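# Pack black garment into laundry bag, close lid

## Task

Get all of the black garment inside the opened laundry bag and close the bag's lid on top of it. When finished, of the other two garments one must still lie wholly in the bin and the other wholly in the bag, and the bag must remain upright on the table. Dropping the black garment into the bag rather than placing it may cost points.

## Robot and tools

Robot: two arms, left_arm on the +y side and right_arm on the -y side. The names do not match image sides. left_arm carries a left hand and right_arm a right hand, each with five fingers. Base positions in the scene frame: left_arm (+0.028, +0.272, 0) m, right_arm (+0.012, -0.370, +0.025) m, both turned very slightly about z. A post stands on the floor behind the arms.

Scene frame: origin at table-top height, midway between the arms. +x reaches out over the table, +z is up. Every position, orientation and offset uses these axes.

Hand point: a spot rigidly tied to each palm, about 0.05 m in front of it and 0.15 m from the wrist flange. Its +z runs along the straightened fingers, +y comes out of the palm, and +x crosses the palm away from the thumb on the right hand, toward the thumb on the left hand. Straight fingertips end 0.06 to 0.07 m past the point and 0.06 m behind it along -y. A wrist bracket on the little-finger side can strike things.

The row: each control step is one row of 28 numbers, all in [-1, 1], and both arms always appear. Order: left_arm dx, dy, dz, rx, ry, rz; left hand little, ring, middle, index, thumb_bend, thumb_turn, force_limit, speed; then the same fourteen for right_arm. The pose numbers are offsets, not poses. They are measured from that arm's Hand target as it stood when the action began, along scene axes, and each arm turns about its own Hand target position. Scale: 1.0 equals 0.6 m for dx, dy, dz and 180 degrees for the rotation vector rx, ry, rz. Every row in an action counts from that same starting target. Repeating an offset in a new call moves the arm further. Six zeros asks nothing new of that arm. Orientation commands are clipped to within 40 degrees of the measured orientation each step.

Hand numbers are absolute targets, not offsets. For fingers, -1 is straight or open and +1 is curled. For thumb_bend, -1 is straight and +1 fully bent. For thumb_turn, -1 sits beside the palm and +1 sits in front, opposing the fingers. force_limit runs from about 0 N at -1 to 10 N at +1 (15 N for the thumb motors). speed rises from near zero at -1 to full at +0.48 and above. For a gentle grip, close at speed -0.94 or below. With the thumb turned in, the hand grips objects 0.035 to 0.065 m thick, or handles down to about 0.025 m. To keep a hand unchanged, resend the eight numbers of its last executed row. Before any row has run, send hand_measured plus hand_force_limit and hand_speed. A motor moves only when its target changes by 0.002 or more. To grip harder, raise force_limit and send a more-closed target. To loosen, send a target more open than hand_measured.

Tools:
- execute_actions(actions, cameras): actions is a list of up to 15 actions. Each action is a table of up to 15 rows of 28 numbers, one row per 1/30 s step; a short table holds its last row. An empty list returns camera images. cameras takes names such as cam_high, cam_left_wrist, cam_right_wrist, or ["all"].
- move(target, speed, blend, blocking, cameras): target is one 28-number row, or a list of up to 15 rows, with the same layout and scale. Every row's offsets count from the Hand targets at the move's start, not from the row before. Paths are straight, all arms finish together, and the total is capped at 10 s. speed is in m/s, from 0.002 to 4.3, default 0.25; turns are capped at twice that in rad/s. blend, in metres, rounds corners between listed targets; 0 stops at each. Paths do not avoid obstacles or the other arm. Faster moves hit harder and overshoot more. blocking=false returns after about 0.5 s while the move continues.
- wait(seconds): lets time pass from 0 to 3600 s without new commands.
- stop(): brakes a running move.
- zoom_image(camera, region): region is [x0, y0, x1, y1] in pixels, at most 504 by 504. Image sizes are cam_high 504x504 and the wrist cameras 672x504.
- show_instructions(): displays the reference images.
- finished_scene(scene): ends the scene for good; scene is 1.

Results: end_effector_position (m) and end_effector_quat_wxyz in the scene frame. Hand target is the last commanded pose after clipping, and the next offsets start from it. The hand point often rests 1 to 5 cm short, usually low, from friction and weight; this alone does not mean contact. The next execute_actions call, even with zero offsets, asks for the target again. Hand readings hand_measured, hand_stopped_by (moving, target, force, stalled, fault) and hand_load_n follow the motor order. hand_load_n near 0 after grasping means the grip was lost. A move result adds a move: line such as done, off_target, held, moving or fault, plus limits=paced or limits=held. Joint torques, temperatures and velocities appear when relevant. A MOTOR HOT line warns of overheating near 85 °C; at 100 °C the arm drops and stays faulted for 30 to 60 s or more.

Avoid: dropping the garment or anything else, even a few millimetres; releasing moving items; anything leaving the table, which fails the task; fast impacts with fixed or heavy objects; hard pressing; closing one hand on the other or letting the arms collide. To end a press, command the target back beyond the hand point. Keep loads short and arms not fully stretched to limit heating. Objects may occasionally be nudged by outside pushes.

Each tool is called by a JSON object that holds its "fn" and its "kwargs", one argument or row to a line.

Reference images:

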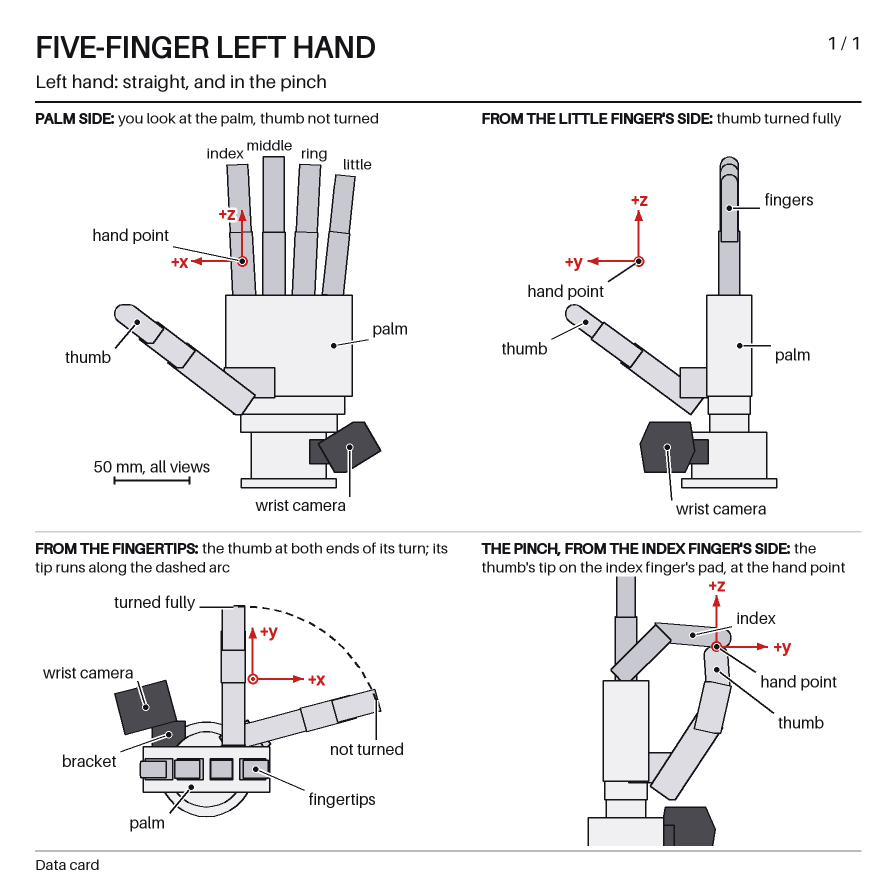

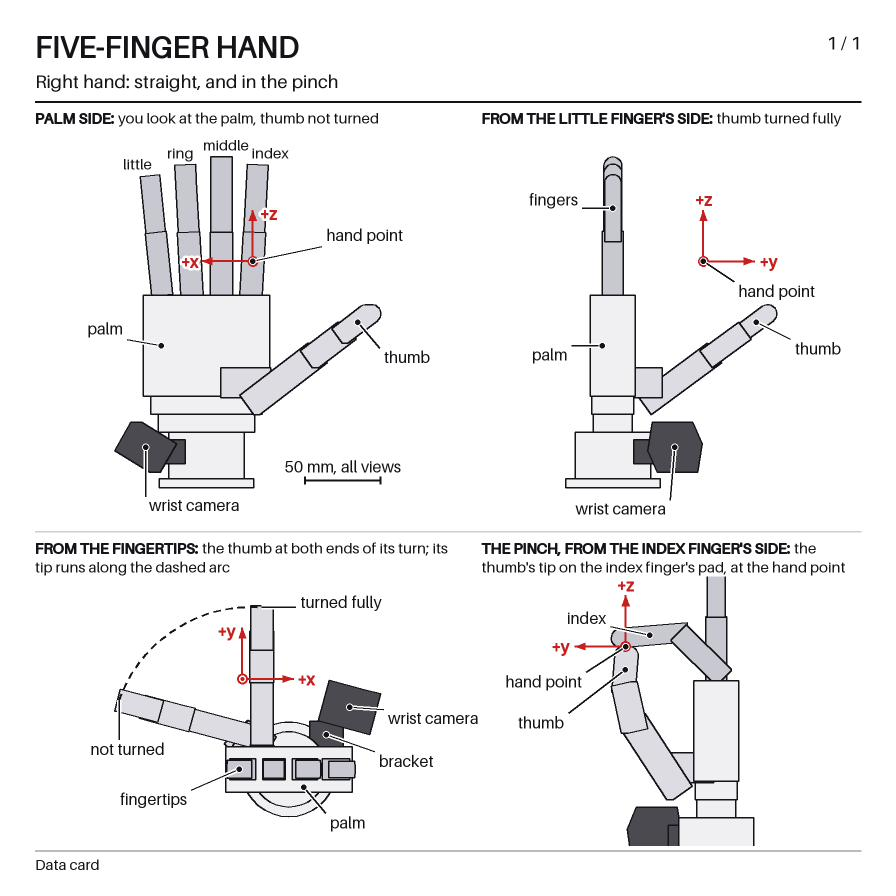

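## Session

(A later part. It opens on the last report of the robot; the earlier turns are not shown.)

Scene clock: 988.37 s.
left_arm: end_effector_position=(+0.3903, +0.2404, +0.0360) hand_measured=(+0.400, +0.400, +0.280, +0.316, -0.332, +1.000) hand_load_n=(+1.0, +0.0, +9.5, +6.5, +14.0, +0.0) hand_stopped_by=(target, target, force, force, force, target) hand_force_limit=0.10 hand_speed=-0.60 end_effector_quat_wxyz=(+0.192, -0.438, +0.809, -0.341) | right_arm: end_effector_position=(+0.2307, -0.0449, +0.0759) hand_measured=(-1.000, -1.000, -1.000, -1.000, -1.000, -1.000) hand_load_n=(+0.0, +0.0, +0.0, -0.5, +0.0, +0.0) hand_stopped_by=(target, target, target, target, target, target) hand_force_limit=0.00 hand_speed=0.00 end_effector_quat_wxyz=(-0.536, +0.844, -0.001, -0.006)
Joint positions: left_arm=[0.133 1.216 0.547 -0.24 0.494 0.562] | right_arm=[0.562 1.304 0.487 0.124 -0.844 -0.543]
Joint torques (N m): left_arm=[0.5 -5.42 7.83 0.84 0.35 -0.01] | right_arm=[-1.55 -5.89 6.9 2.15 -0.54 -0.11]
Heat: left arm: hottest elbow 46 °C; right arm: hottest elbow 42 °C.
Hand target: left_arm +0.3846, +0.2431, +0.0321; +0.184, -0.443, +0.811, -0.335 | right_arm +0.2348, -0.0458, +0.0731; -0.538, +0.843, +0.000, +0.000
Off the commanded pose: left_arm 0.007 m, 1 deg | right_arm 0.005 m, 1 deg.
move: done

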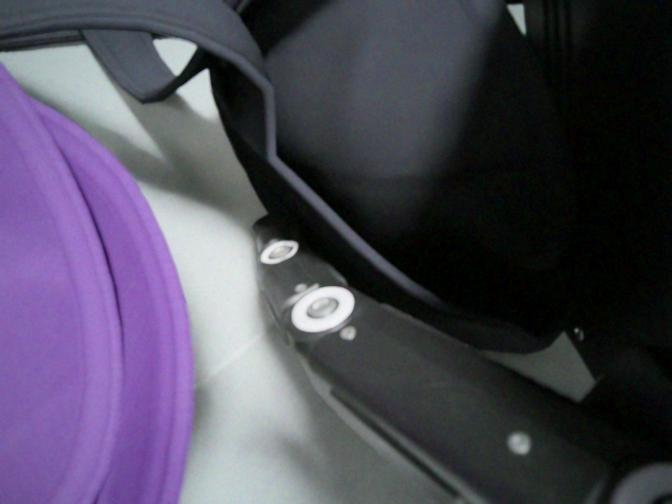

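{"fn": "move", "kwargs": {
  "target": [0,0,0.08,0,0,0,0.4,0.4,0.4,0.4,0.4,1,0.1,-0.6,0,0,0,0,0,0,-1,-1,-1,-1,-1,-1,0,0],
  "cameras": ["cam_left_wrist"],
  "speed": [0.08]
}}

Scene clock: 991.50 s.
left_arm: end_effector_position=(+0.3695, +0.2374, +0.0629) hand_measured=(+0.400, +0.400, +0.280, +0.316, -0.332, +1.000) hand_load_n=(+1.0, +0.0, +9.5, +5.5, +13.0, +0.0) hand_stopped_by=(target, target, force, force, force, target) hand_force_limit=0.10 hand_speed=-0.60 end_effector_quat_wxyz=(+0.167, -0.448, +0.813, -0.332) | right_arm: end_effector_position=(+0.2307, -0.0449, +0.0759) hand_measured=(-1.000, -1.000, -1.000, -1.000, -1.000, -1.000) hand_load_n=(+0.0, +0.0, +0.0, +0.0, +0.0, +0.0) hand_stopped_by=(target, target, target, target, target, target) hand_force_limit=0.00 hand_speed=0.00 end_effector_quat_wxyz=(-0.536, +0.844, -0.001, -0.006)
Joint positions: left_arm=[0.133 1.121 0.581 -0.425 0.493 0.562] | right_arm=[0.562 1.304 0.487 0.124 -0.844 -0.543]
Joint torques (N m): left_arm=[0.73 -4.89 12.16 1.01 0.4 0.01] | right_arm=[-1.55 -5.89 6.9 2.15 -0.54 -0.11]
Heat: left arm: hottest elbow 46 °C; right arm: hottest elbow 42 °C.
Hand target: left_arm +0.3846, +0.2431, +0.0800; +0.184, -0.443, +0.811, -0.335 | right_arm +0.2348, -0.0458, +0.0731; -0.538, +0.843, +0.000, +0.000
Off the commanded pose: left_arm 0.024 m, 2 deg | right_arm 0.005 m, 1 deg.
move: off_target (left_arm)

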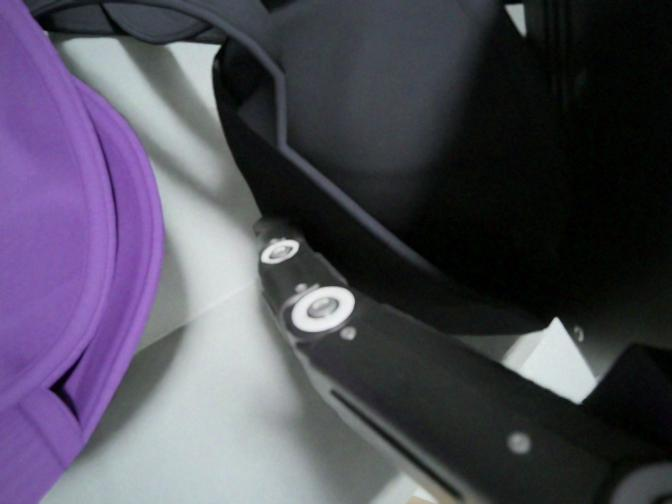

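{"fn": "move", "kwargs": {
  "target": [0.0,0,0.2,0,0,0,0.4,0.4,0.4,0.4,0.4,1,0.1,-0.6,0,0,0,0,0,0,-1,-1,-1,-1,-1,-1,0,0],
  "cameras": ["cam_high","cam_left_wrist"],
  "speed": [0.12]
}}

Scene clock: 995.63 s.
left_arm: end_effector_position=(+0.3734, +0.2383, +0.1792) hand_measured=(+0.400, +0.400, +0.280, +0.316, -0.332, +1.000) hand_load_n=(+1.0, +0.0, +9.5, +5.0, +13.0, +0.0) hand_stopped_by=(target, target, force, force, force, target) hand_force_limit=0.10 hand_speed=-0.60 end_effector_quat_wxyz=(+0.166, -0.450, +0.813, -0.330) | right_arm: end_effector_position=(+0.2307, -0.0449, +0.0759) hand_measured=(-1.000, -1.000, -1.000, -1.000, -1.000, -1.000) hand_load_n=(+0.0, +0.0, +0.0, +0.0, +0.0, +0.0) hand_stopped_by=(target, target, target, target, target, target) hand_force_limit=0.00 hand_speed=0.00 end_effector_quat_wxyz=(-0.536, +0.844, -0.001, -0.006)
Joint positions: left_arm=[0.133 1 0.831 -0.8 0.491 0.562] | right_arm=[0.562 1.304 0.487 0.124 -0.844 -0.543]
Joint torques (N m): left_arm=[0.62 -4.48 13.76 1.16 0.48 0] | right_arm=[-1.55 -5.89 6.89 2.15 -0.54 -0.11]
Heat: left arm: hottest elbow 46 °C; right arm: hottest elbow 42 °C.
Hand target: left_arm +0.3846, +0.2431, +0.2000; +0.184, -0.443, +0.811, -0.335 | right_arm +0.2348, -0.0458, +0.0731; -0.538, +0.843, +0.000, +0.000
Off the commanded pose: left_arm 0.024 m, 2 deg | right_arm 0.005 m, 1 deg.
move: off_target (left_arm)

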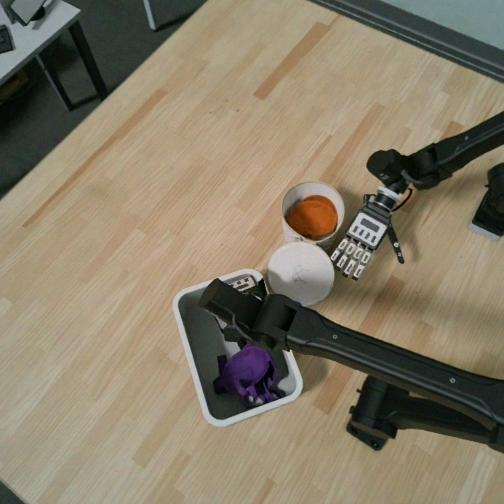

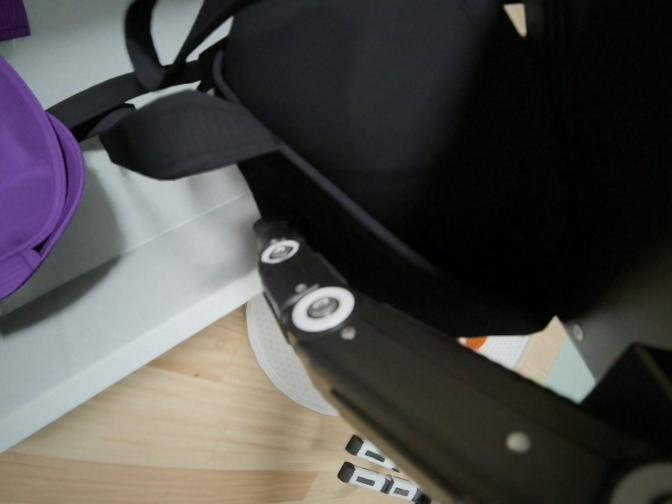

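{"fn": "zoom_image", "kwargs": {
  "camera": "cam_high",
  "region": [150, 250, 320, 440]
}}

{"fn": "zoom_image", "kwargs": {
  "camera": "cam_left_wrist",
  "region": [0, 0, 500, 500]
}}

Scaled by 2.653 from the camera's image (finer frame: 720x720).

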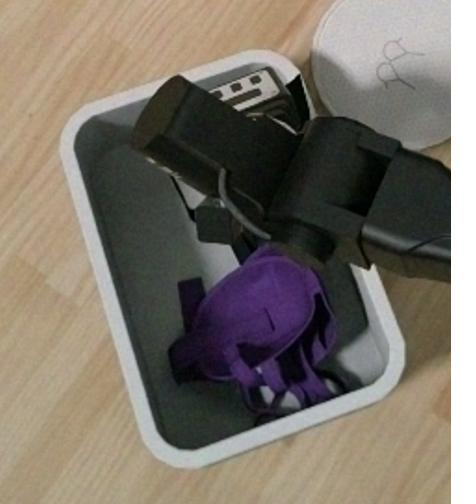

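Scaled by 1.008 from the camera's image (finer frame: 960x720).

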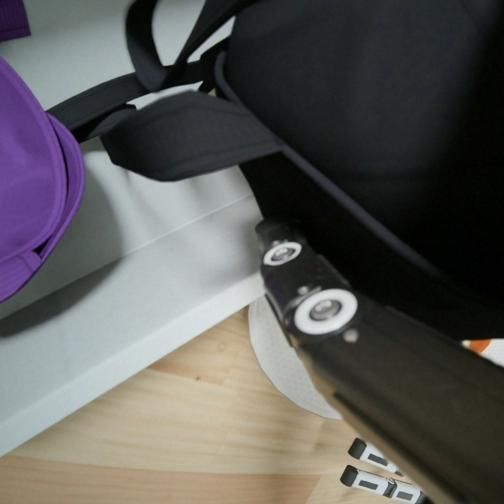

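{"fn": "move", "kwargs": {
  "target": [0.0,0,0.13,0,0,0,0.4,0.4,0.4,0.4,0.4,1,0.1,-0.6,0,0,0,0,0,0,-1,-1,-1,-1,-1,-1,0,0],
  "cameras": ["cam_high","cam_left_wrist"],
  "speed": [0.12]
}}

Scene clock: 1004.23 s.
left_arm: end_effector_position=(+0.3764, +0.2388, +0.2575) hand_measured=(+0.400, +0.400, +0.280, +0.316, -0.332, +1.000) hand_load_n=(+1.0, +0.0, +9.5, +5.5, +13.0, +0.0) hand_stopped_by=(target, target, force, force, force, target) hand_force_limit=0.10 hand_speed=-0.60 end_effector_quat_wxyz=(+0.167, -0.449, +0.813, -0.331) | right_arm: end_effector_position=(+0.2307, -0.0449, +0.0759) hand_measured=(-1.000, -1.000, -1.000, -1.000, -1.000, -1.000) hand_load_n=(-0.5, +0.0, +0.0, +0.0, +0.0, -0.5) hand_stopped_by=(target, target, target, target, target, target) hand_force_limit=0.00 hand_speed=0.00 end_effector_quat_wxyz=(-0.536, +0.844, -0.001, -0.006)
Joint positions: left_arm=[0.133 0.993 1.032 -1.006 0.491 0.562] | right_arm=[0.562 1.304 0.487 0.124 -0.844 -0.543]
Joint torques (N m): left_arm=[0.44 -4.19 14.13 0.95 0.45 0] | right_arm=[-1.55 -5.89 6.9 2.15 -0.54 -0.11]
Heat: left arm: hottest elbow 48 °C; right arm: hottest elbow 42 °C.
Hand target: left_arm +0.3846, +0.2431, +0.2781; +0.184, -0.443, +0.811, -0.335 | right_arm +0.2348, -0.0458, +0.0731; -0.538, +0.843, +0.000, +0.000
Off the commanded pose: left_arm 0.022 m, 2 deg | right_arm 0.005 m, 1 deg.
move: off_target (left_arm)

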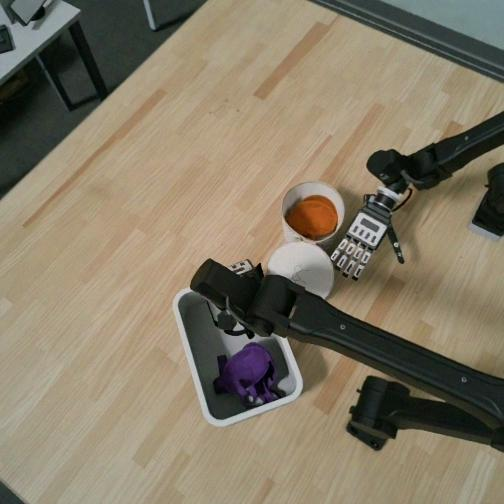

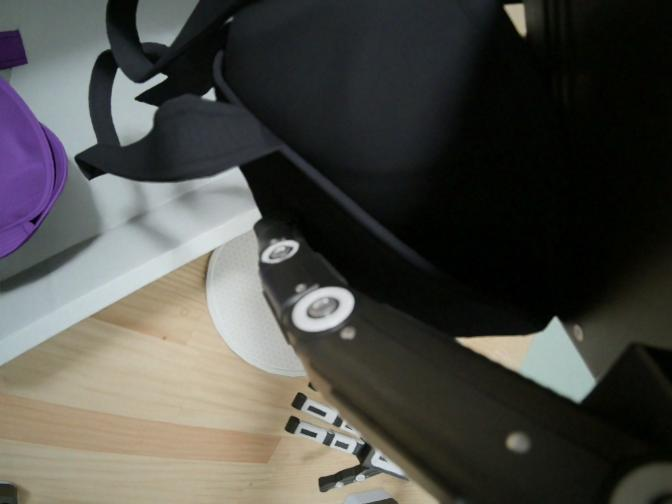

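{"fn": "move", "kwargs": {
  "target": [
    [0.0,0,0.2,0,0,0,0.4,0.4,0.4,0.4,0.4,1,0.1,-0.6,0,0,0,0,0,0,-1,-1,-1,-1,-1,-1,0,0],
    [0.0,-0.4,0.2,0,0,0,0.4,0.4,0.4,0.4,0.4,1,0.1,-0.6,0,0,0,0,0,0,-1,-1,-1,-1,-1,-1,0,0]
  ],
  "cameras": ["cam_high","cam_left_wrist"],
  "speed": [0.2,0.15],
  "blend": [0.04,0]
}}

Scene clock: 1012.27 s.
left_arm: end_effector_position=(+0.3749, +0.0117, +0.3735) hand_measured=(+0.400, +0.400, +0.280, +0.316, -0.332, +1.000) hand_load_n=(+1.0, +0.0, +9.5, +5.5, +13.0, +0.0) hand_stopped_by=(target, target, force, force, force, target) hand_force_limit=0.10 hand_speed=-0.60 end_effector_quat_wxyz=(+0.172, -0.444, +0.822, -0.311) | right_arm: end_effector_position=(+0.2307, -0.0449, +0.0759) hand_measured=(-1.000, -1.000, -1.000, -1.000, -1.000, -1.000) hand_load_n=(+0.0, +0.0, +0.0, -0.5, +0.0, -0.5) hand_stopped_by=(target, target, target, target, target, target) hand_force_limit=0.00 hand_speed=0.00 end_effector_quat_wxyz=(-0.536, +0.844, -0.001, -0.006)
Joint positions: left_arm=[-0.596 1.16 1.449 -1.132 -0.002 0.008] | right_arm=[0.562 1.304 0.487 0.124 -0.844 -0.543]
Joint torques (N m): left_arm=[-0.32 -6.12 14.43 2.14 -0.04 -0.18] | right_arm=[-1.55 -5.95 6.9 2.15 -0.54 -0.11]
Heat: left arm: hottest elbow 49 °C; right arm: hottest elbow 42 °C.
Hand target: left_arm +0.3846, +0.0030, +0.3982; +0.184, -0.443, +0.811, -0.335 | right_arm +0.2348, -0.0458, +0.0731; -0.538, +0.843, +0.000, +0.000
Off the commanded pose: left_arm 0.028 m, 3 deg | right_arm 0.005 m, 1 deg.
move: off_target (left_arm)

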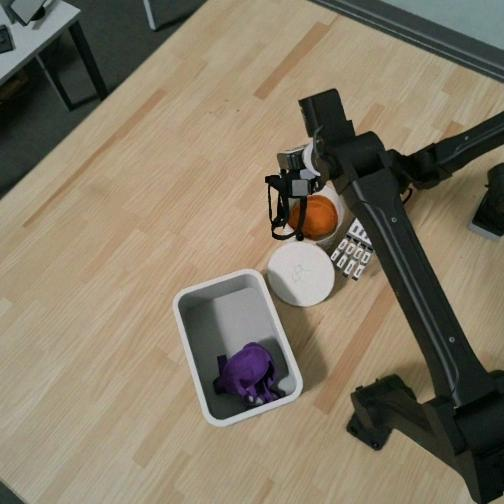

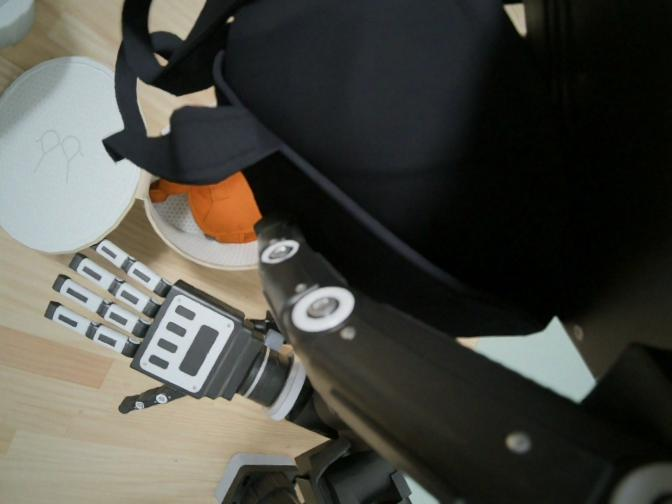

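{"fn": "zoom_image", "kwargs": {
  "camera": "cam_high",
  "region": [240, 80, 400, 300]
}}

Scaled by 2.291 from the camera's image (finer frame: 720x720).

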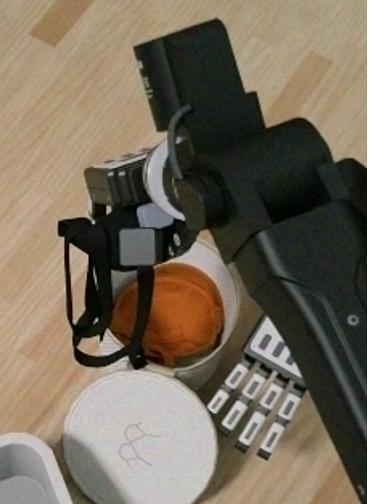

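{"fn": "move", "kwargs": {
  "target": [-0.02,-0.19,-0.06,0,0,0,0.4,0.4,0.4,0.4,0.4,1,0.1,-0.6,-0.05,-0.2,0.02,0,0,0,-1,-1,-1,-1,-1,-1,0,0],
  "cameras": ["all"],
  "speed": 0.1
}}

Scene clock: 1032.37 s.
left_arm: end_effector_position=(+0.3637, -0.0972, +0.3376) hand_measured=(+0.400, +0.400, +0.280, +0.316, -0.332, +1.000) hand_load_n=(+1.5, +0.0, +9.5, +5.0, +13.0, +0.0) hand_stopped_by=(target, target, force, force, force, target) hand_force_limit=0.10 hand_speed=-0.60 end_effector_quat_wxyz=(+0.178, -0.442, +0.823, -0.308) | right_arm: end_effector_position=(+0.1983, -0.1639, +0.0824) hand_measured=(-1.000, -1.000, -1.000, -1.000, -1.000, -1.000) hand_load_n=(+0.0, +0.0, +0.0, +0.0, -0.5, +0.0) hand_stopped_by=(target, target, target, target, target, target) hand_force_limit=0.00 hand_speed=0.00 end_effector_quat_wxyz=(-0.538, +0.843, +0.002, -0.005)
Joint positions: left_arm=[-0.843 1.3 1.472 -1.033 -0.176 -0.17] | right_arm=[0.203 1.039 0.389 -0.452 -1.078 -1.043]
Joint torques (N m): left_arm=[-0.62 -7.94 14.71 2.28 -0.14 -0.19] | right_arm=[-1.96 -2.96 8.57 0.53 -0.83 -0.1]
Motor temperatures (°C): left_arm=[31 31 54 32 30 28] | right_arm=[32 39 42 28 30 30]
Heat: left arm: hottest elbow 54 °C; right arm: hottest elbow 42 °C.
Hand target: left_arm +0.3726, -0.1110, +0.3622; +0.184, -0.442, +0.811, -0.336 | right_arm +0.2049, -0.1657, +0.0852; -0.538, +0.843, +0.000, +0.000
Off the commanded pose: left_arm 0.030 m, 3 deg | right_arm 0.007 m, 1 deg.
move: off_target (left_arm)

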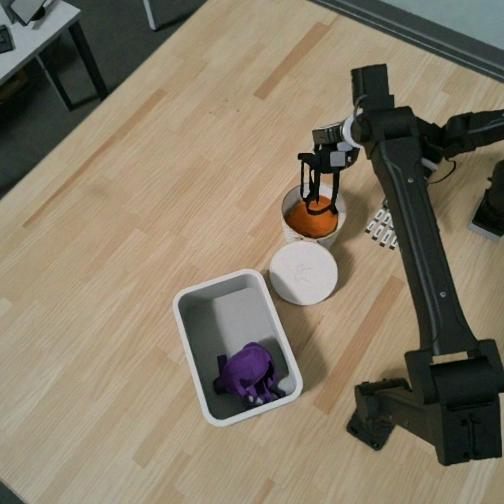

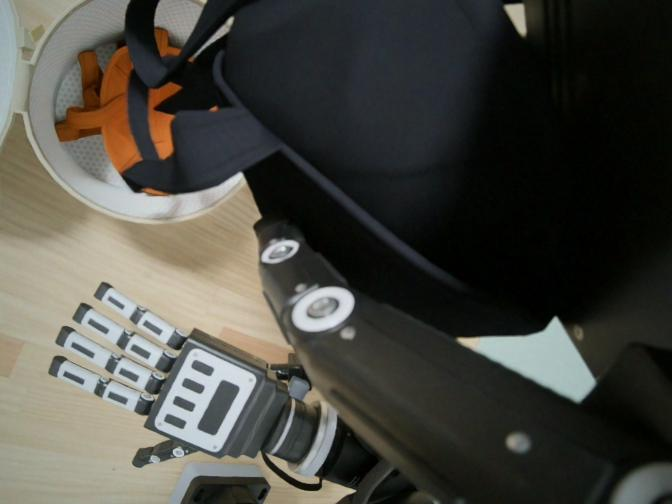

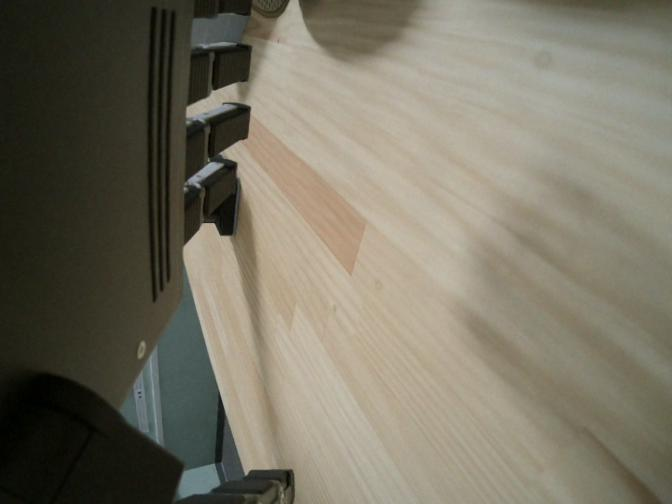

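{"fn": "move", "kwargs": {
  "target": [-0.034,-0.002,-0.2537,0,0,0,0.4,0.4,0.4,0.4,0.4,1,0.1,-0.6,0,0,0,0,0,0,-1,-1,-1,-1,-1,-1,0,0],
  "cameras": ["cam_high","cam_left_wrist"],
  "speed": 0.08
}}

Scene clock: 1046.13 s.
left_arm: end_effector_position=(+0.3543, -0.1068, +0.2065) hand_measured=(+0.400, +0.400, +0.280, +0.316, -0.332, +1.000) hand_load_n=(+1.0, +0.0, +9.5, +5.0, +13.0, +0.0) hand_stopped_by=(target, target, force, force, force, target) hand_force_limit=0.10 hand_speed=-0.60 end_effector_quat_wxyz=(+0.184, -0.442, +0.815, -0.325) | right_arm: end_effector_position=(+0.1983, -0.1639, +0.0824) hand_measured=(-1.000, -1.000, -1.000, -1.000, -1.000, -1.000) hand_load_n=(+0.0, +0.0, +0.0, +0.0, +0.0, +0.0) hand_stopped_by=(target, target, target, target, target, target) hand_force_limit=0.00 hand_speed=0.00 end_effector_quat_wxyz=(-0.538, +0.843, +0.002, -0.005)
Joint positions: left_arm=[-0.877 1.281 1.096 -0.643 -0.204 -0.199] | right_arm=[0.203 1.039 0.389 -0.452 -1.078 -1.044]
Joint torques (N m): left_arm=[-0.32 -9.41 9.7 2.24 -0.16 -0.17] | right_arm=[-1.96 -3.02 8.57 0.53 -0.83 -0.12]
Motor temperatures (°C): left_arm=[31 31 55 32 30 28] | right_arm=[32 39 41 28 31 30]
Heat: left arm: hottest elbow 55 °C; right arm: hottest elbow 41 °C.
Hand target: left_arm +0.3522, -0.1121, +0.2099; +0.184, -0.442, +0.811, -0.335 | right_arm +0.2048, -0.1657, +0.0852; -0.538, +0.843, +0.000, +0.000
Off the commanded pose: left_arm 0.007 m, 1 deg | right_arm 0.007 m, 1 deg.
move: done

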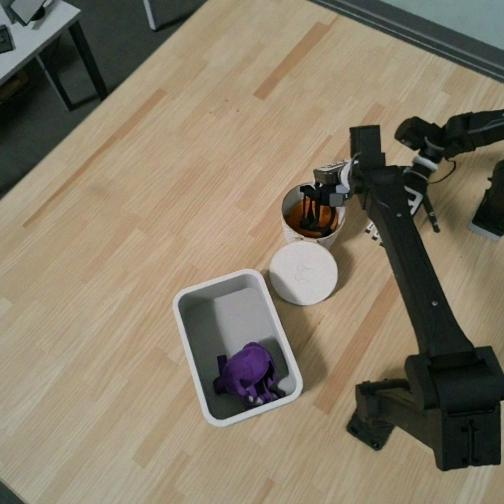

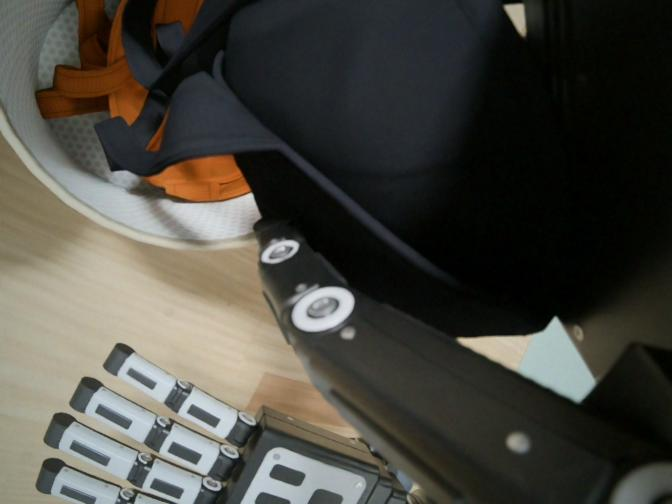

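{"fn": "zoom_image", "kwargs": {
  "camera": "cam_high",
  "region": [250, 120, 400, 270]
}}

Scaled by 3.360 from the camera's image (finer frame: 720x720).

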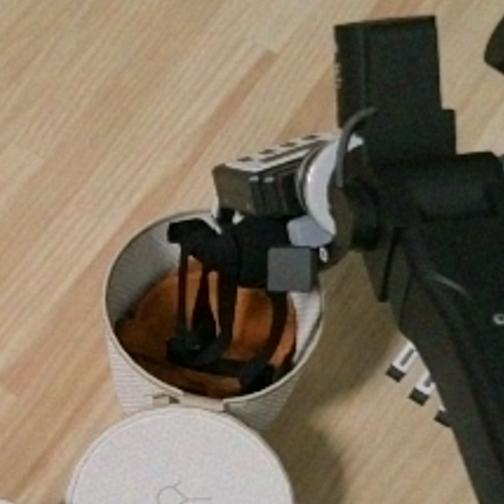

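{"fn": "move", "kwargs": {
  "target": [
    [0.022,0.028,-0.02,0,0,0,0.4,0.4,0.4,0.4,0.4,1,0.1,-0.6,0,0,0,0,0,0,-1,-1,-1,-1,-1,-1,0,0],
    [0.022,0.028,-0.1,0,0,0,0.4,0.4,0.4,0.4,0.4,1,0.1,-0.6,0,0,0,0,0,0,-1,-1,-1,-1,-1,-1,0,0]
  ],
  "cameras": ["cam_high","cam_left_wrist"],
  "speed": 0.06
}}

{"fn": "zoom_image", "kwargs": {
  "camera": "cam_high",
  "region": [250, 120, 400, 270]
}}

Scene clock: 1074.47 s.
left_arm: end_effector_position=(+0.3614, -0.0957, +0.1547) hand_measured=(+0.400, +0.400, +0.280, +0.316, -0.332, +1.000) hand_load_n=(+1.5, +0.0, +9.5, +5.0, +13.0, +0.0) hand_stopped_by=(target, target, force, force, force, target) hand_force_limit=0.10 hand_speed=-0.60 end_effector_quat_wxyz=(+0.183, -0.445, +0.810, -0.335) | right_arm: end_effector_position=(+0.1983, -0.1639, +0.0824) hand_measured=(-1.000, -1.000, -1.000, -1.000, -1.000, -1.000) hand_load_n=(+0.0, +0.0, +0.0, +0.0, +0.0, +0.0) hand_stopped_by=(target, target, target, target, target, target) hand_force_limit=0.00 hand_speed=0.00 end_effector_quat_wxyz=(-0.538, +0.843, +0.002, -0.005)
Joint positions: left_arm=[-0.843 1.297 0.962 -0.468 -0.176 -0.182] | right_arm=[0.203 1.039 0.389 -0.452 -1.078 -1.044]
Joint torques (N m): left_arm=[0.62 -7.77 9.29 2.28 0.16 0.05] | right_arm=[-1.96 -2.96 8.58 0.53 -0.83 -0.12]
Heat: left arm: hottest elbow 51 °C; right arm: hottest elbow 42 °C.
Hand target: left_arm +0.3652, -0.0953, +0.1498; +0.184, -0.442, +0.811, -0.335 | right_arm +0.2048, -0.1657, +0.0852; -0.538, +0.843, +0.000, +0.000
Off the commanded pose: left_arm 0.006 m, 0 deg | right_arm 0.007 m, 1 deg.
move: done

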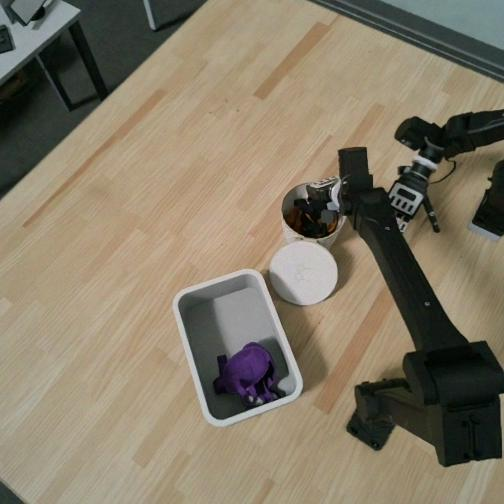

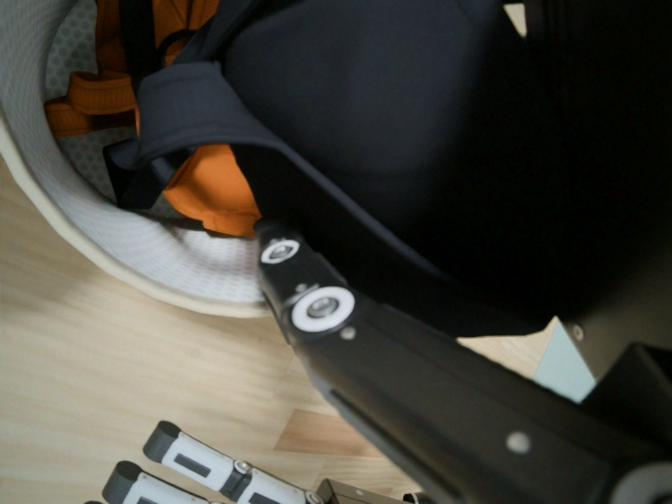

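Scaled by 3.360 from the camera's image (finer frame: 720x720).

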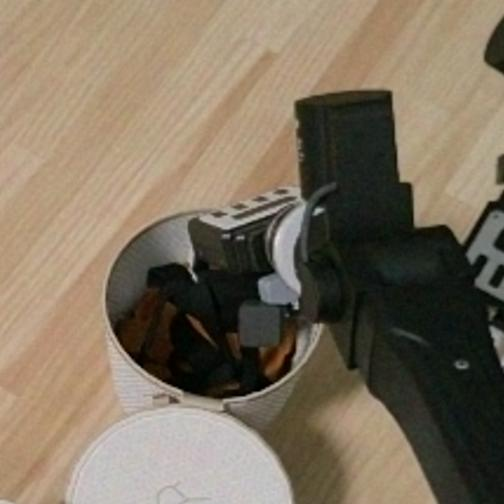

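{"fn": "move", "kwargs": {
  "target": [0.0,0.0,-0.08,0,0,0,0.4,0.4,0.4,0.4,0.4,1,0.1,-0.6,0,0,0,0,0,0,-1,-1,-1,-1,-1,-1,0,0],
  "cameras": ["cam_high","cam_left_wrist"],
  "speed": 0.05
}}

{"fn": "zoom_image", "kwargs": {
  "camera": "cam_high",
  "region": [250, 120, 400, 270]
}}

Scene clock: 1086.97 s.
left_arm: end_effector_position=(+0.3620, -0.0964, +0.1075) hand_measured=(+0.400, +0.400, +0.280, +0.316, -0.332, +1.000) hand_load_n=(+1.0, +0.0, +9.5, +5.5, +12.5, +0.0) hand_stopped_by=(target, target, force, force, force, target) hand_force_limit=0.10 hand_speed=-0.60 end_effector_quat_wxyz=(+0.183, -0.445, +0.810, -0.335) | right_arm: end_effector_position=(+0.1983, -0.1639, +0.0824) hand_measured=(-1.000, -1.000, -1.000, -1.000, -1.000, -1.000) hand_load_n=(+0.0, +0.0, +0.0, +0.0, +0.0, +0.0) hand_stopped_by=(target, target, target, target, target, target) hand_force_limit=0.00 hand_speed=0.00 end_effector_quat_wxyz=(-0.538, +0.843, +0.002, -0.005)
Joint positions: left_arm=[-0.843 1.353 0.879 -0.328 -0.176 -0.182] | right_arm=[0.203 1.039 0.389 -0.452 -1.078 -1.044]
Joint torques (N m): left_arm=[0.56 -7.77 8.69 2.36 0.14 0.04] | right_arm=[-1.96 -2.96 8.57 0.54 -0.82 -0.12]
Motor temperatures (°C): left_arm=[30 32 50 32 30 28] | right_arm=[32 38 42 28 31 30]
Heat: left arm: hottest elbow 50 °C; right arm: hottest elbow 42 °C.
Hand target: left_arm +0.3653, -0.0954, +0.1019; +0.184, -0.443, +0.811, -0.335 | right_arm +0.2048, -0.1657, +0.0852; -0.538, +0.843, +0.000, +0.000
Off the commanded pose: left_arm 0.007 m, 0 deg | right_arm 0.007 m, 1 deg.
move: done

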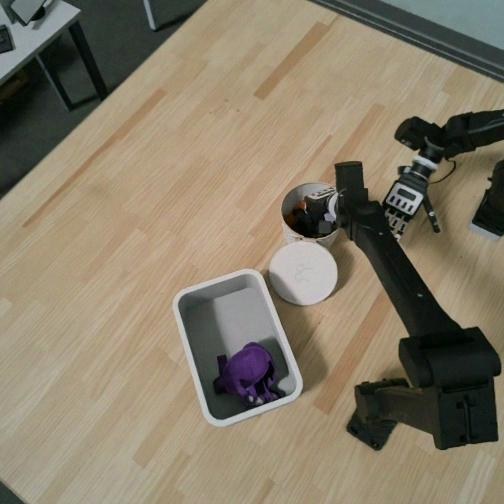

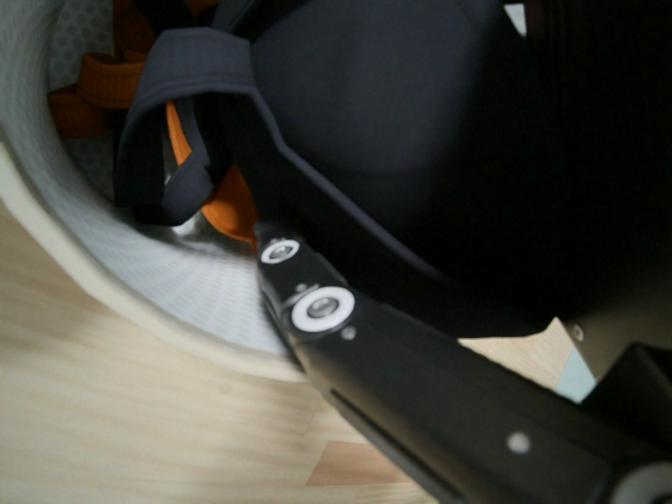

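Scaled by 3.360 from the camera's image (finer frame: 720x720).

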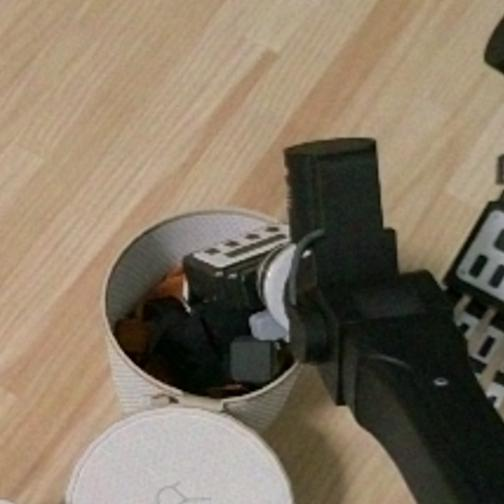

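{"fn": "wait", "kwargs": {
  "seconds": 0.1,
  "cameras": ["cam_right_wrist"]
}}

Scene clock: 1090.80 s.
left_arm: end_effector_position=(+0.3620, -0.0964, +0.1075) hand_measured=(+0.400, +0.400, +0.280, +0.316, -0.332, +1.000) hand_load_n=(+1.0, +0.0, +9.5, +5.5, +13.0, +0.0) hand_stopped_by=(target, target, force, force, force, target) hand_force_limit=0.10 hand_speed=-0.60 end_effector_quat_wxyz=(+0.183, -0.445, +0.810, -0.335) | right_arm: end_effector_position=(+0.1983, -0.1639, +0.0824) hand_measured=(-1.000, -1.000, -1.000, -1.000, -1.000, -1.000) hand_load_n=(+0.0, +0.0, +0.0, +0.0, +0.0, +0.0) hand_stopped_by=(target, target, target, target, target, target) hand_force_limit=0.00 hand_speed=0.00 end_effector_quat_wxyz=(-0.538, +0.843, +0.002, -0.005)
Joint positions: left_arm=[-0.843 1.353 0.879 -0.328 -0.176 -0.182] | right_arm=[0.203 1.039 0.389 -0.452 -1.078 -1.044]
Joint torques (N m): left_arm=[0.62 -8.23 8.73 2.35 0.13 0.05] | right_arm=[-1.9 -3.02 8.58 0.53 -0.83 -0.12]
Heat: left arm: hottest elbow 50 °C; right arm: hottest elbow 42 °C.
Hand target: left_arm +0.3653, -0.0954, +0.1019; +0.184, -0.443, +0.811, -0.335 | right_arm +0.2048, -0.1657, +0.0852; -0.538, +0.843, +0.000, +0.000
Off the commanded pose: left_arm 0.007 m, 0 deg | right_arm 0.007 m, 1 deg.
wait: 0.10 s; at rest from the start

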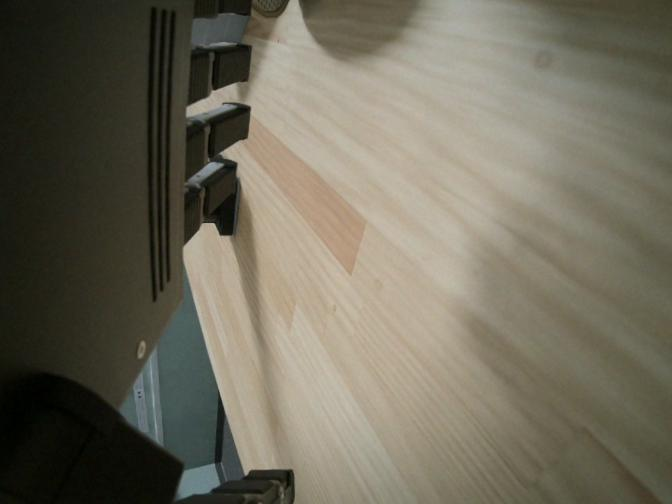

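{"fn": "move", "kwargs": {
  "target": [0.012,0.013,-0.058,0,0,0,0.4,0.4,0.4,0.4,0.4,1,0.1,-0.6,0,0,0,0,0,0,-1,-1,-1,-1,-1,-1,0,0],
  "cameras": ["cam_high","cam_left_wrist"],
  "speed": 0.05
}}

{"fn": "zoom_image", "kwargs": {
  "camera": "cam_high",
  "region": [250, 120, 400, 270]
}}

Scene clock: 1096.87 s.
left_arm: end_effector_position=(+0.3698, -0.0918, +0.0766) hand_measured=(+0.400, +0.400, +0.280, +0.316, -0.332, +1.000) hand_load_n=(+1.0, +0.0, +10.0, +4.5, +13.5, +0.0) hand_stopped_by=(target, target, force, force, force, target) hand_force_limit=0.10 hand_speed=-0.60 end_effector_quat_wxyz=(+0.184, -0.443, +0.809, -0.340) | right_arm: end_effector_position=(+0.1983, -0.1639, +0.0824) hand_measured=(-1.000, -1.000, -1.000, -1.000, -1.000, -1.000) hand_load_n=(+0.0, +0.0, +0.0, +0.0, +0.0, +0.0) hand_stopped_by=(target, target, target, target, target, target) hand_force_limit=0.00 hand_speed=0.00 end_effector_quat_wxyz=(-0.538, +0.843, +0.002, -0.005)
Joint positions: left_arm=[-0.82 1.402 0.827 -0.215 -0.158 -0.164] | right_arm=[0.203 1.039 0.389 -0.452 -1.078 -1.044]
Joint torques (N m): left_arm=[0.62 -7.77 7.97 2.1 0.18 0.04] | right_arm=[-1.9 -2.96 8.57 0.51 -0.83 -0.12]
Heat: left arm: hottest elbow 49 °C; right arm: hottest elbow 42 °C.
Hand target: left_arm +0.3724, -0.0875, +0.0670; +0.184, -0.442, +0.811, -0.335 | right_arm +0.2048, -0.1657, +0.0852; -0.538, +0.843, +0.000, +0.000
Off the commanded pose: left_arm 0.011 m, 1 deg | right_arm 0.007 m, 1 deg.
move: off_target (left_arm)

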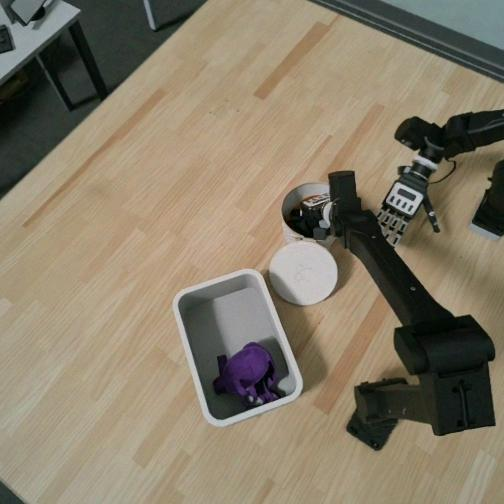

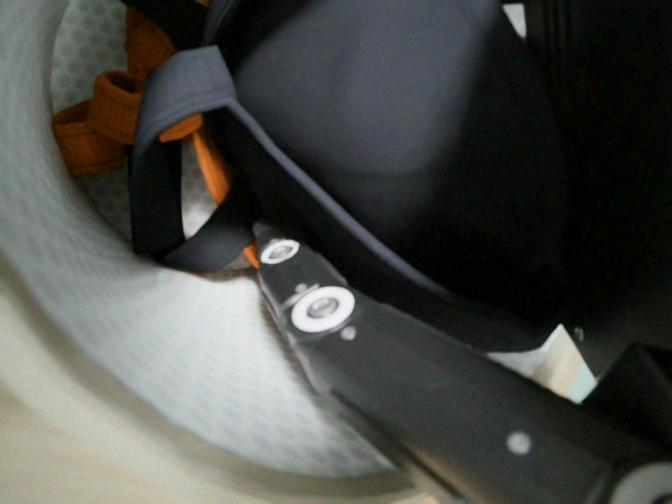

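Scaled by 3.360 from the camera's image (finer frame: 720x720).

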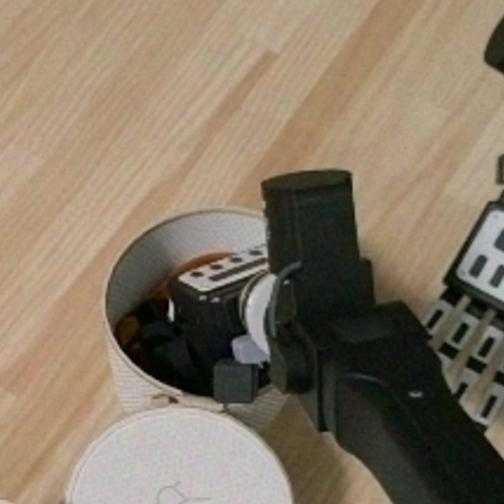

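{"fn": "move", "kwargs": {
  "target": [0.0,0.0,-0.035,0,0,0,0.4,0.4,0.4,0.4,0.4,1,0.1,-0.6,0,0,0,0,0,0,-1,-1,-1,-1,-1,-1,0,0],
  "cameras": ["cam_high","cam_left_wrist"],
  "speed": 0.04
}}

{"fn": "zoom_image", "kwargs": {
  "camera": "cam_high",
  "region": [250, 120, 400, 270]
}}

Scene clock: 1100.77 s.
left_arm: end_effector_position=(+0.3718, -0.0936, +0.0603) hand_measured=(+0.400, +0.400, +0.280, +0.316, -0.332, +1.000) hand_load_n=(+0.0, +0.0, +10.0, +4.0, +14.0, +0.0) hand_stopped_by=(target, target, force, force, force, target) hand_force_limit=0.10 hand_speed=-0.60 end_effector_quat_wxyz=(+0.185, -0.442, +0.807, -0.345) | right_arm: end_effector_position=(+0.1983, -0.1639, +0.0824) hand_measured=(-1.000, -1.000, -1.000, -1.000, -1.000, -1.000) hand_load_n=(+0.0, +0.0, +0.0, +0.0, +0.0, +0.0) hand_stopped_by=(target, target, target, target, target, target) hand_force_limit=0.00 hand_speed=0.00 end_effector_quat_wxyz=(-0.538, +0.843, +0.002, -0.005)
Joint positions: left_arm=[-0.819 1.434 0.803 -0.148 -0.158 -0.162] | right_arm=[0.203 1.039 0.389 -0.452 -1.078 -1.044]
Joint torques (N m): left_arm=[0.62 -7.71 7.38 2.19 0.18 0.05] | right_arm=[-1.96 -2.96 8.57 0.53 -0.83 -0.12]
Heat: left arm: hottest elbow 49 °C; right arm: hottest elbow 42 °C.
Hand target: left_arm +0.3724, -0.0875, +0.0460; +0.184, -0.442, +0.811, -0.335 | right_arm +0.2048, -0.1657, +0.0852; -0.538, +0.843, +0.000, +0.000
Off the commanded pose: left_arm 0.016 m, 1 deg | right_arm 0.007 m, 1 deg.
move: off_target (left_arm)

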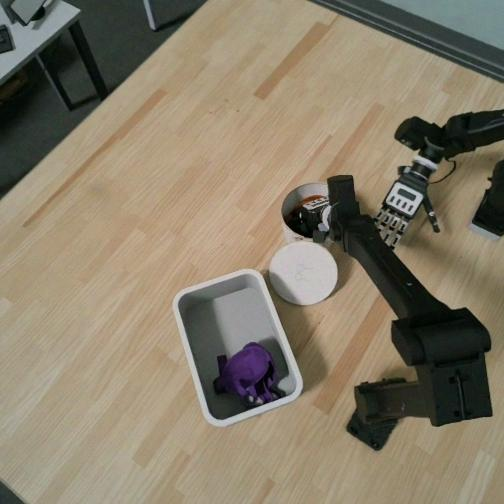

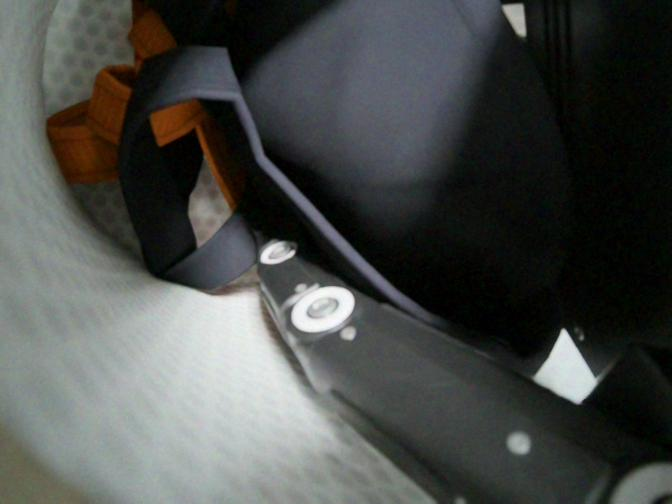

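Scaled by 3.360 from the camera's image (finer frame: 720x720).

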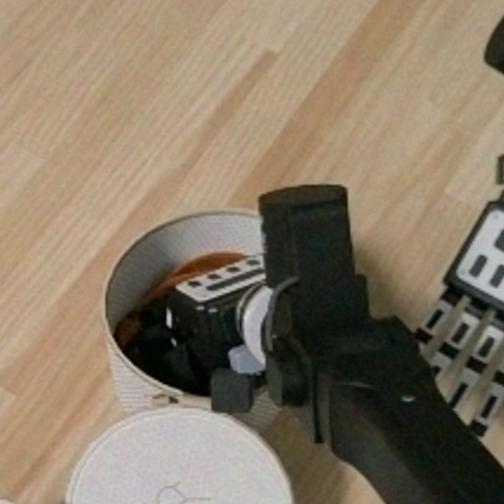

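{"fn": "move", "kwargs": {
  "target": [0.0,0.0,0.0,0,0,0,0.2,0.2,0.15,0.15,-1,1,0.1,-0.6,0,0,0,0,0,0,-1,-1,-1,-1,-1,-1,0,0],
  "cameras": ["cam_high","cam_left_wrist"],
  "speed": 0.04
}}

Scene clock: 1113.33 s.
left_arm: end_effector_position=(+0.3722, -0.0934, +0.0592) hand_measured=(+0.200, +0.200, +0.150, +0.150, -1.000, +1.000) hand_load_n=(+0.0, +0.0, +0.0, -0.5, -0.5, +0.0) hand_stopped_by=(target, target, target, target, target, target) hand_force_limit=0.10 hand_speed=-0.60 end_effector_quat_wxyz=(+0.185, -0.442, +0.807, -0.344) | right_arm: end_effector_position=(+0.1983, -0.1639, +0.0824) hand_measured=(-1.000, -1.000, -1.000, -1.000, -1.000, -1.000) hand_load_n=(+0.0, +0.0, -0.5, +0.0, +0.0, -0.5) hand_stopped_by=(target, target, target, target, target, target) hand_force_limit=0.00 hand_speed=0.00 end_effector_quat_wxyz=(-0.538, +0.843, +0.002, -0.005)
Joint positions: left_arm=[-0.819 1.436 0.803 -0.146 -0.158 -0.162] | right_arm=[0.203 1.039 0.389 -0.452 -1.078 -1.044]
Joint torques (N m): left_arm=[0.5 -8 7.38 2.07 0.17 0.04] | right_arm=[-1.96 -3.02 8.57 0.53 -0.83 -0.12]
Heat: left arm: hottest elbow 48 °C; right arm: hottest elbow 42 °C.
Hand target: left_arm +0.3725, -0.0875, +0.0460; +0.184, -0.443, +0.811, -0.335 | right_arm +0.2048, -0.1657, +0.0852; -0.538, +0.843, +0.000, +0.000
Off the commanded pose: left_arm 0.014 m, 1 deg | right_arm 0.007 m, 1 deg.
move: done

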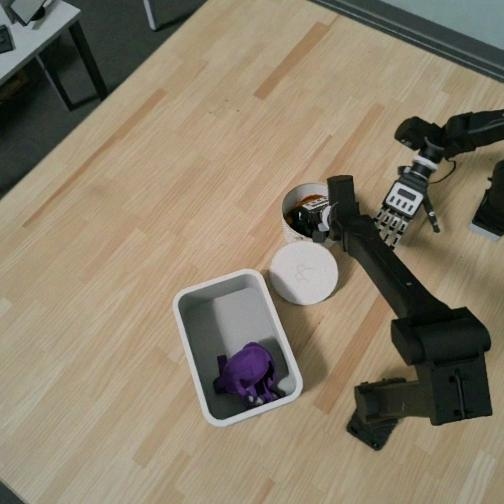

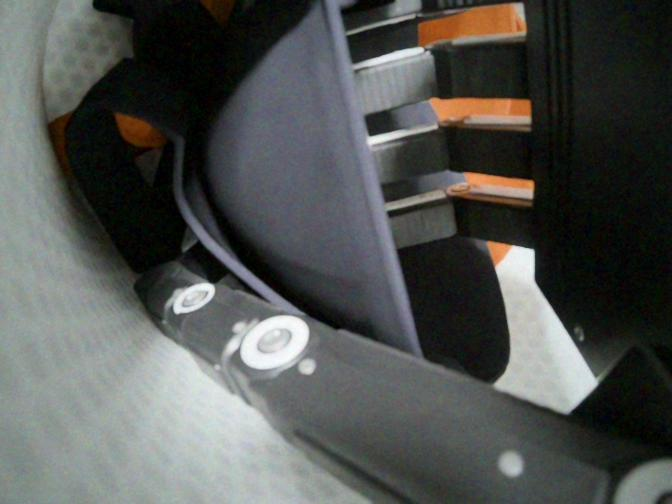

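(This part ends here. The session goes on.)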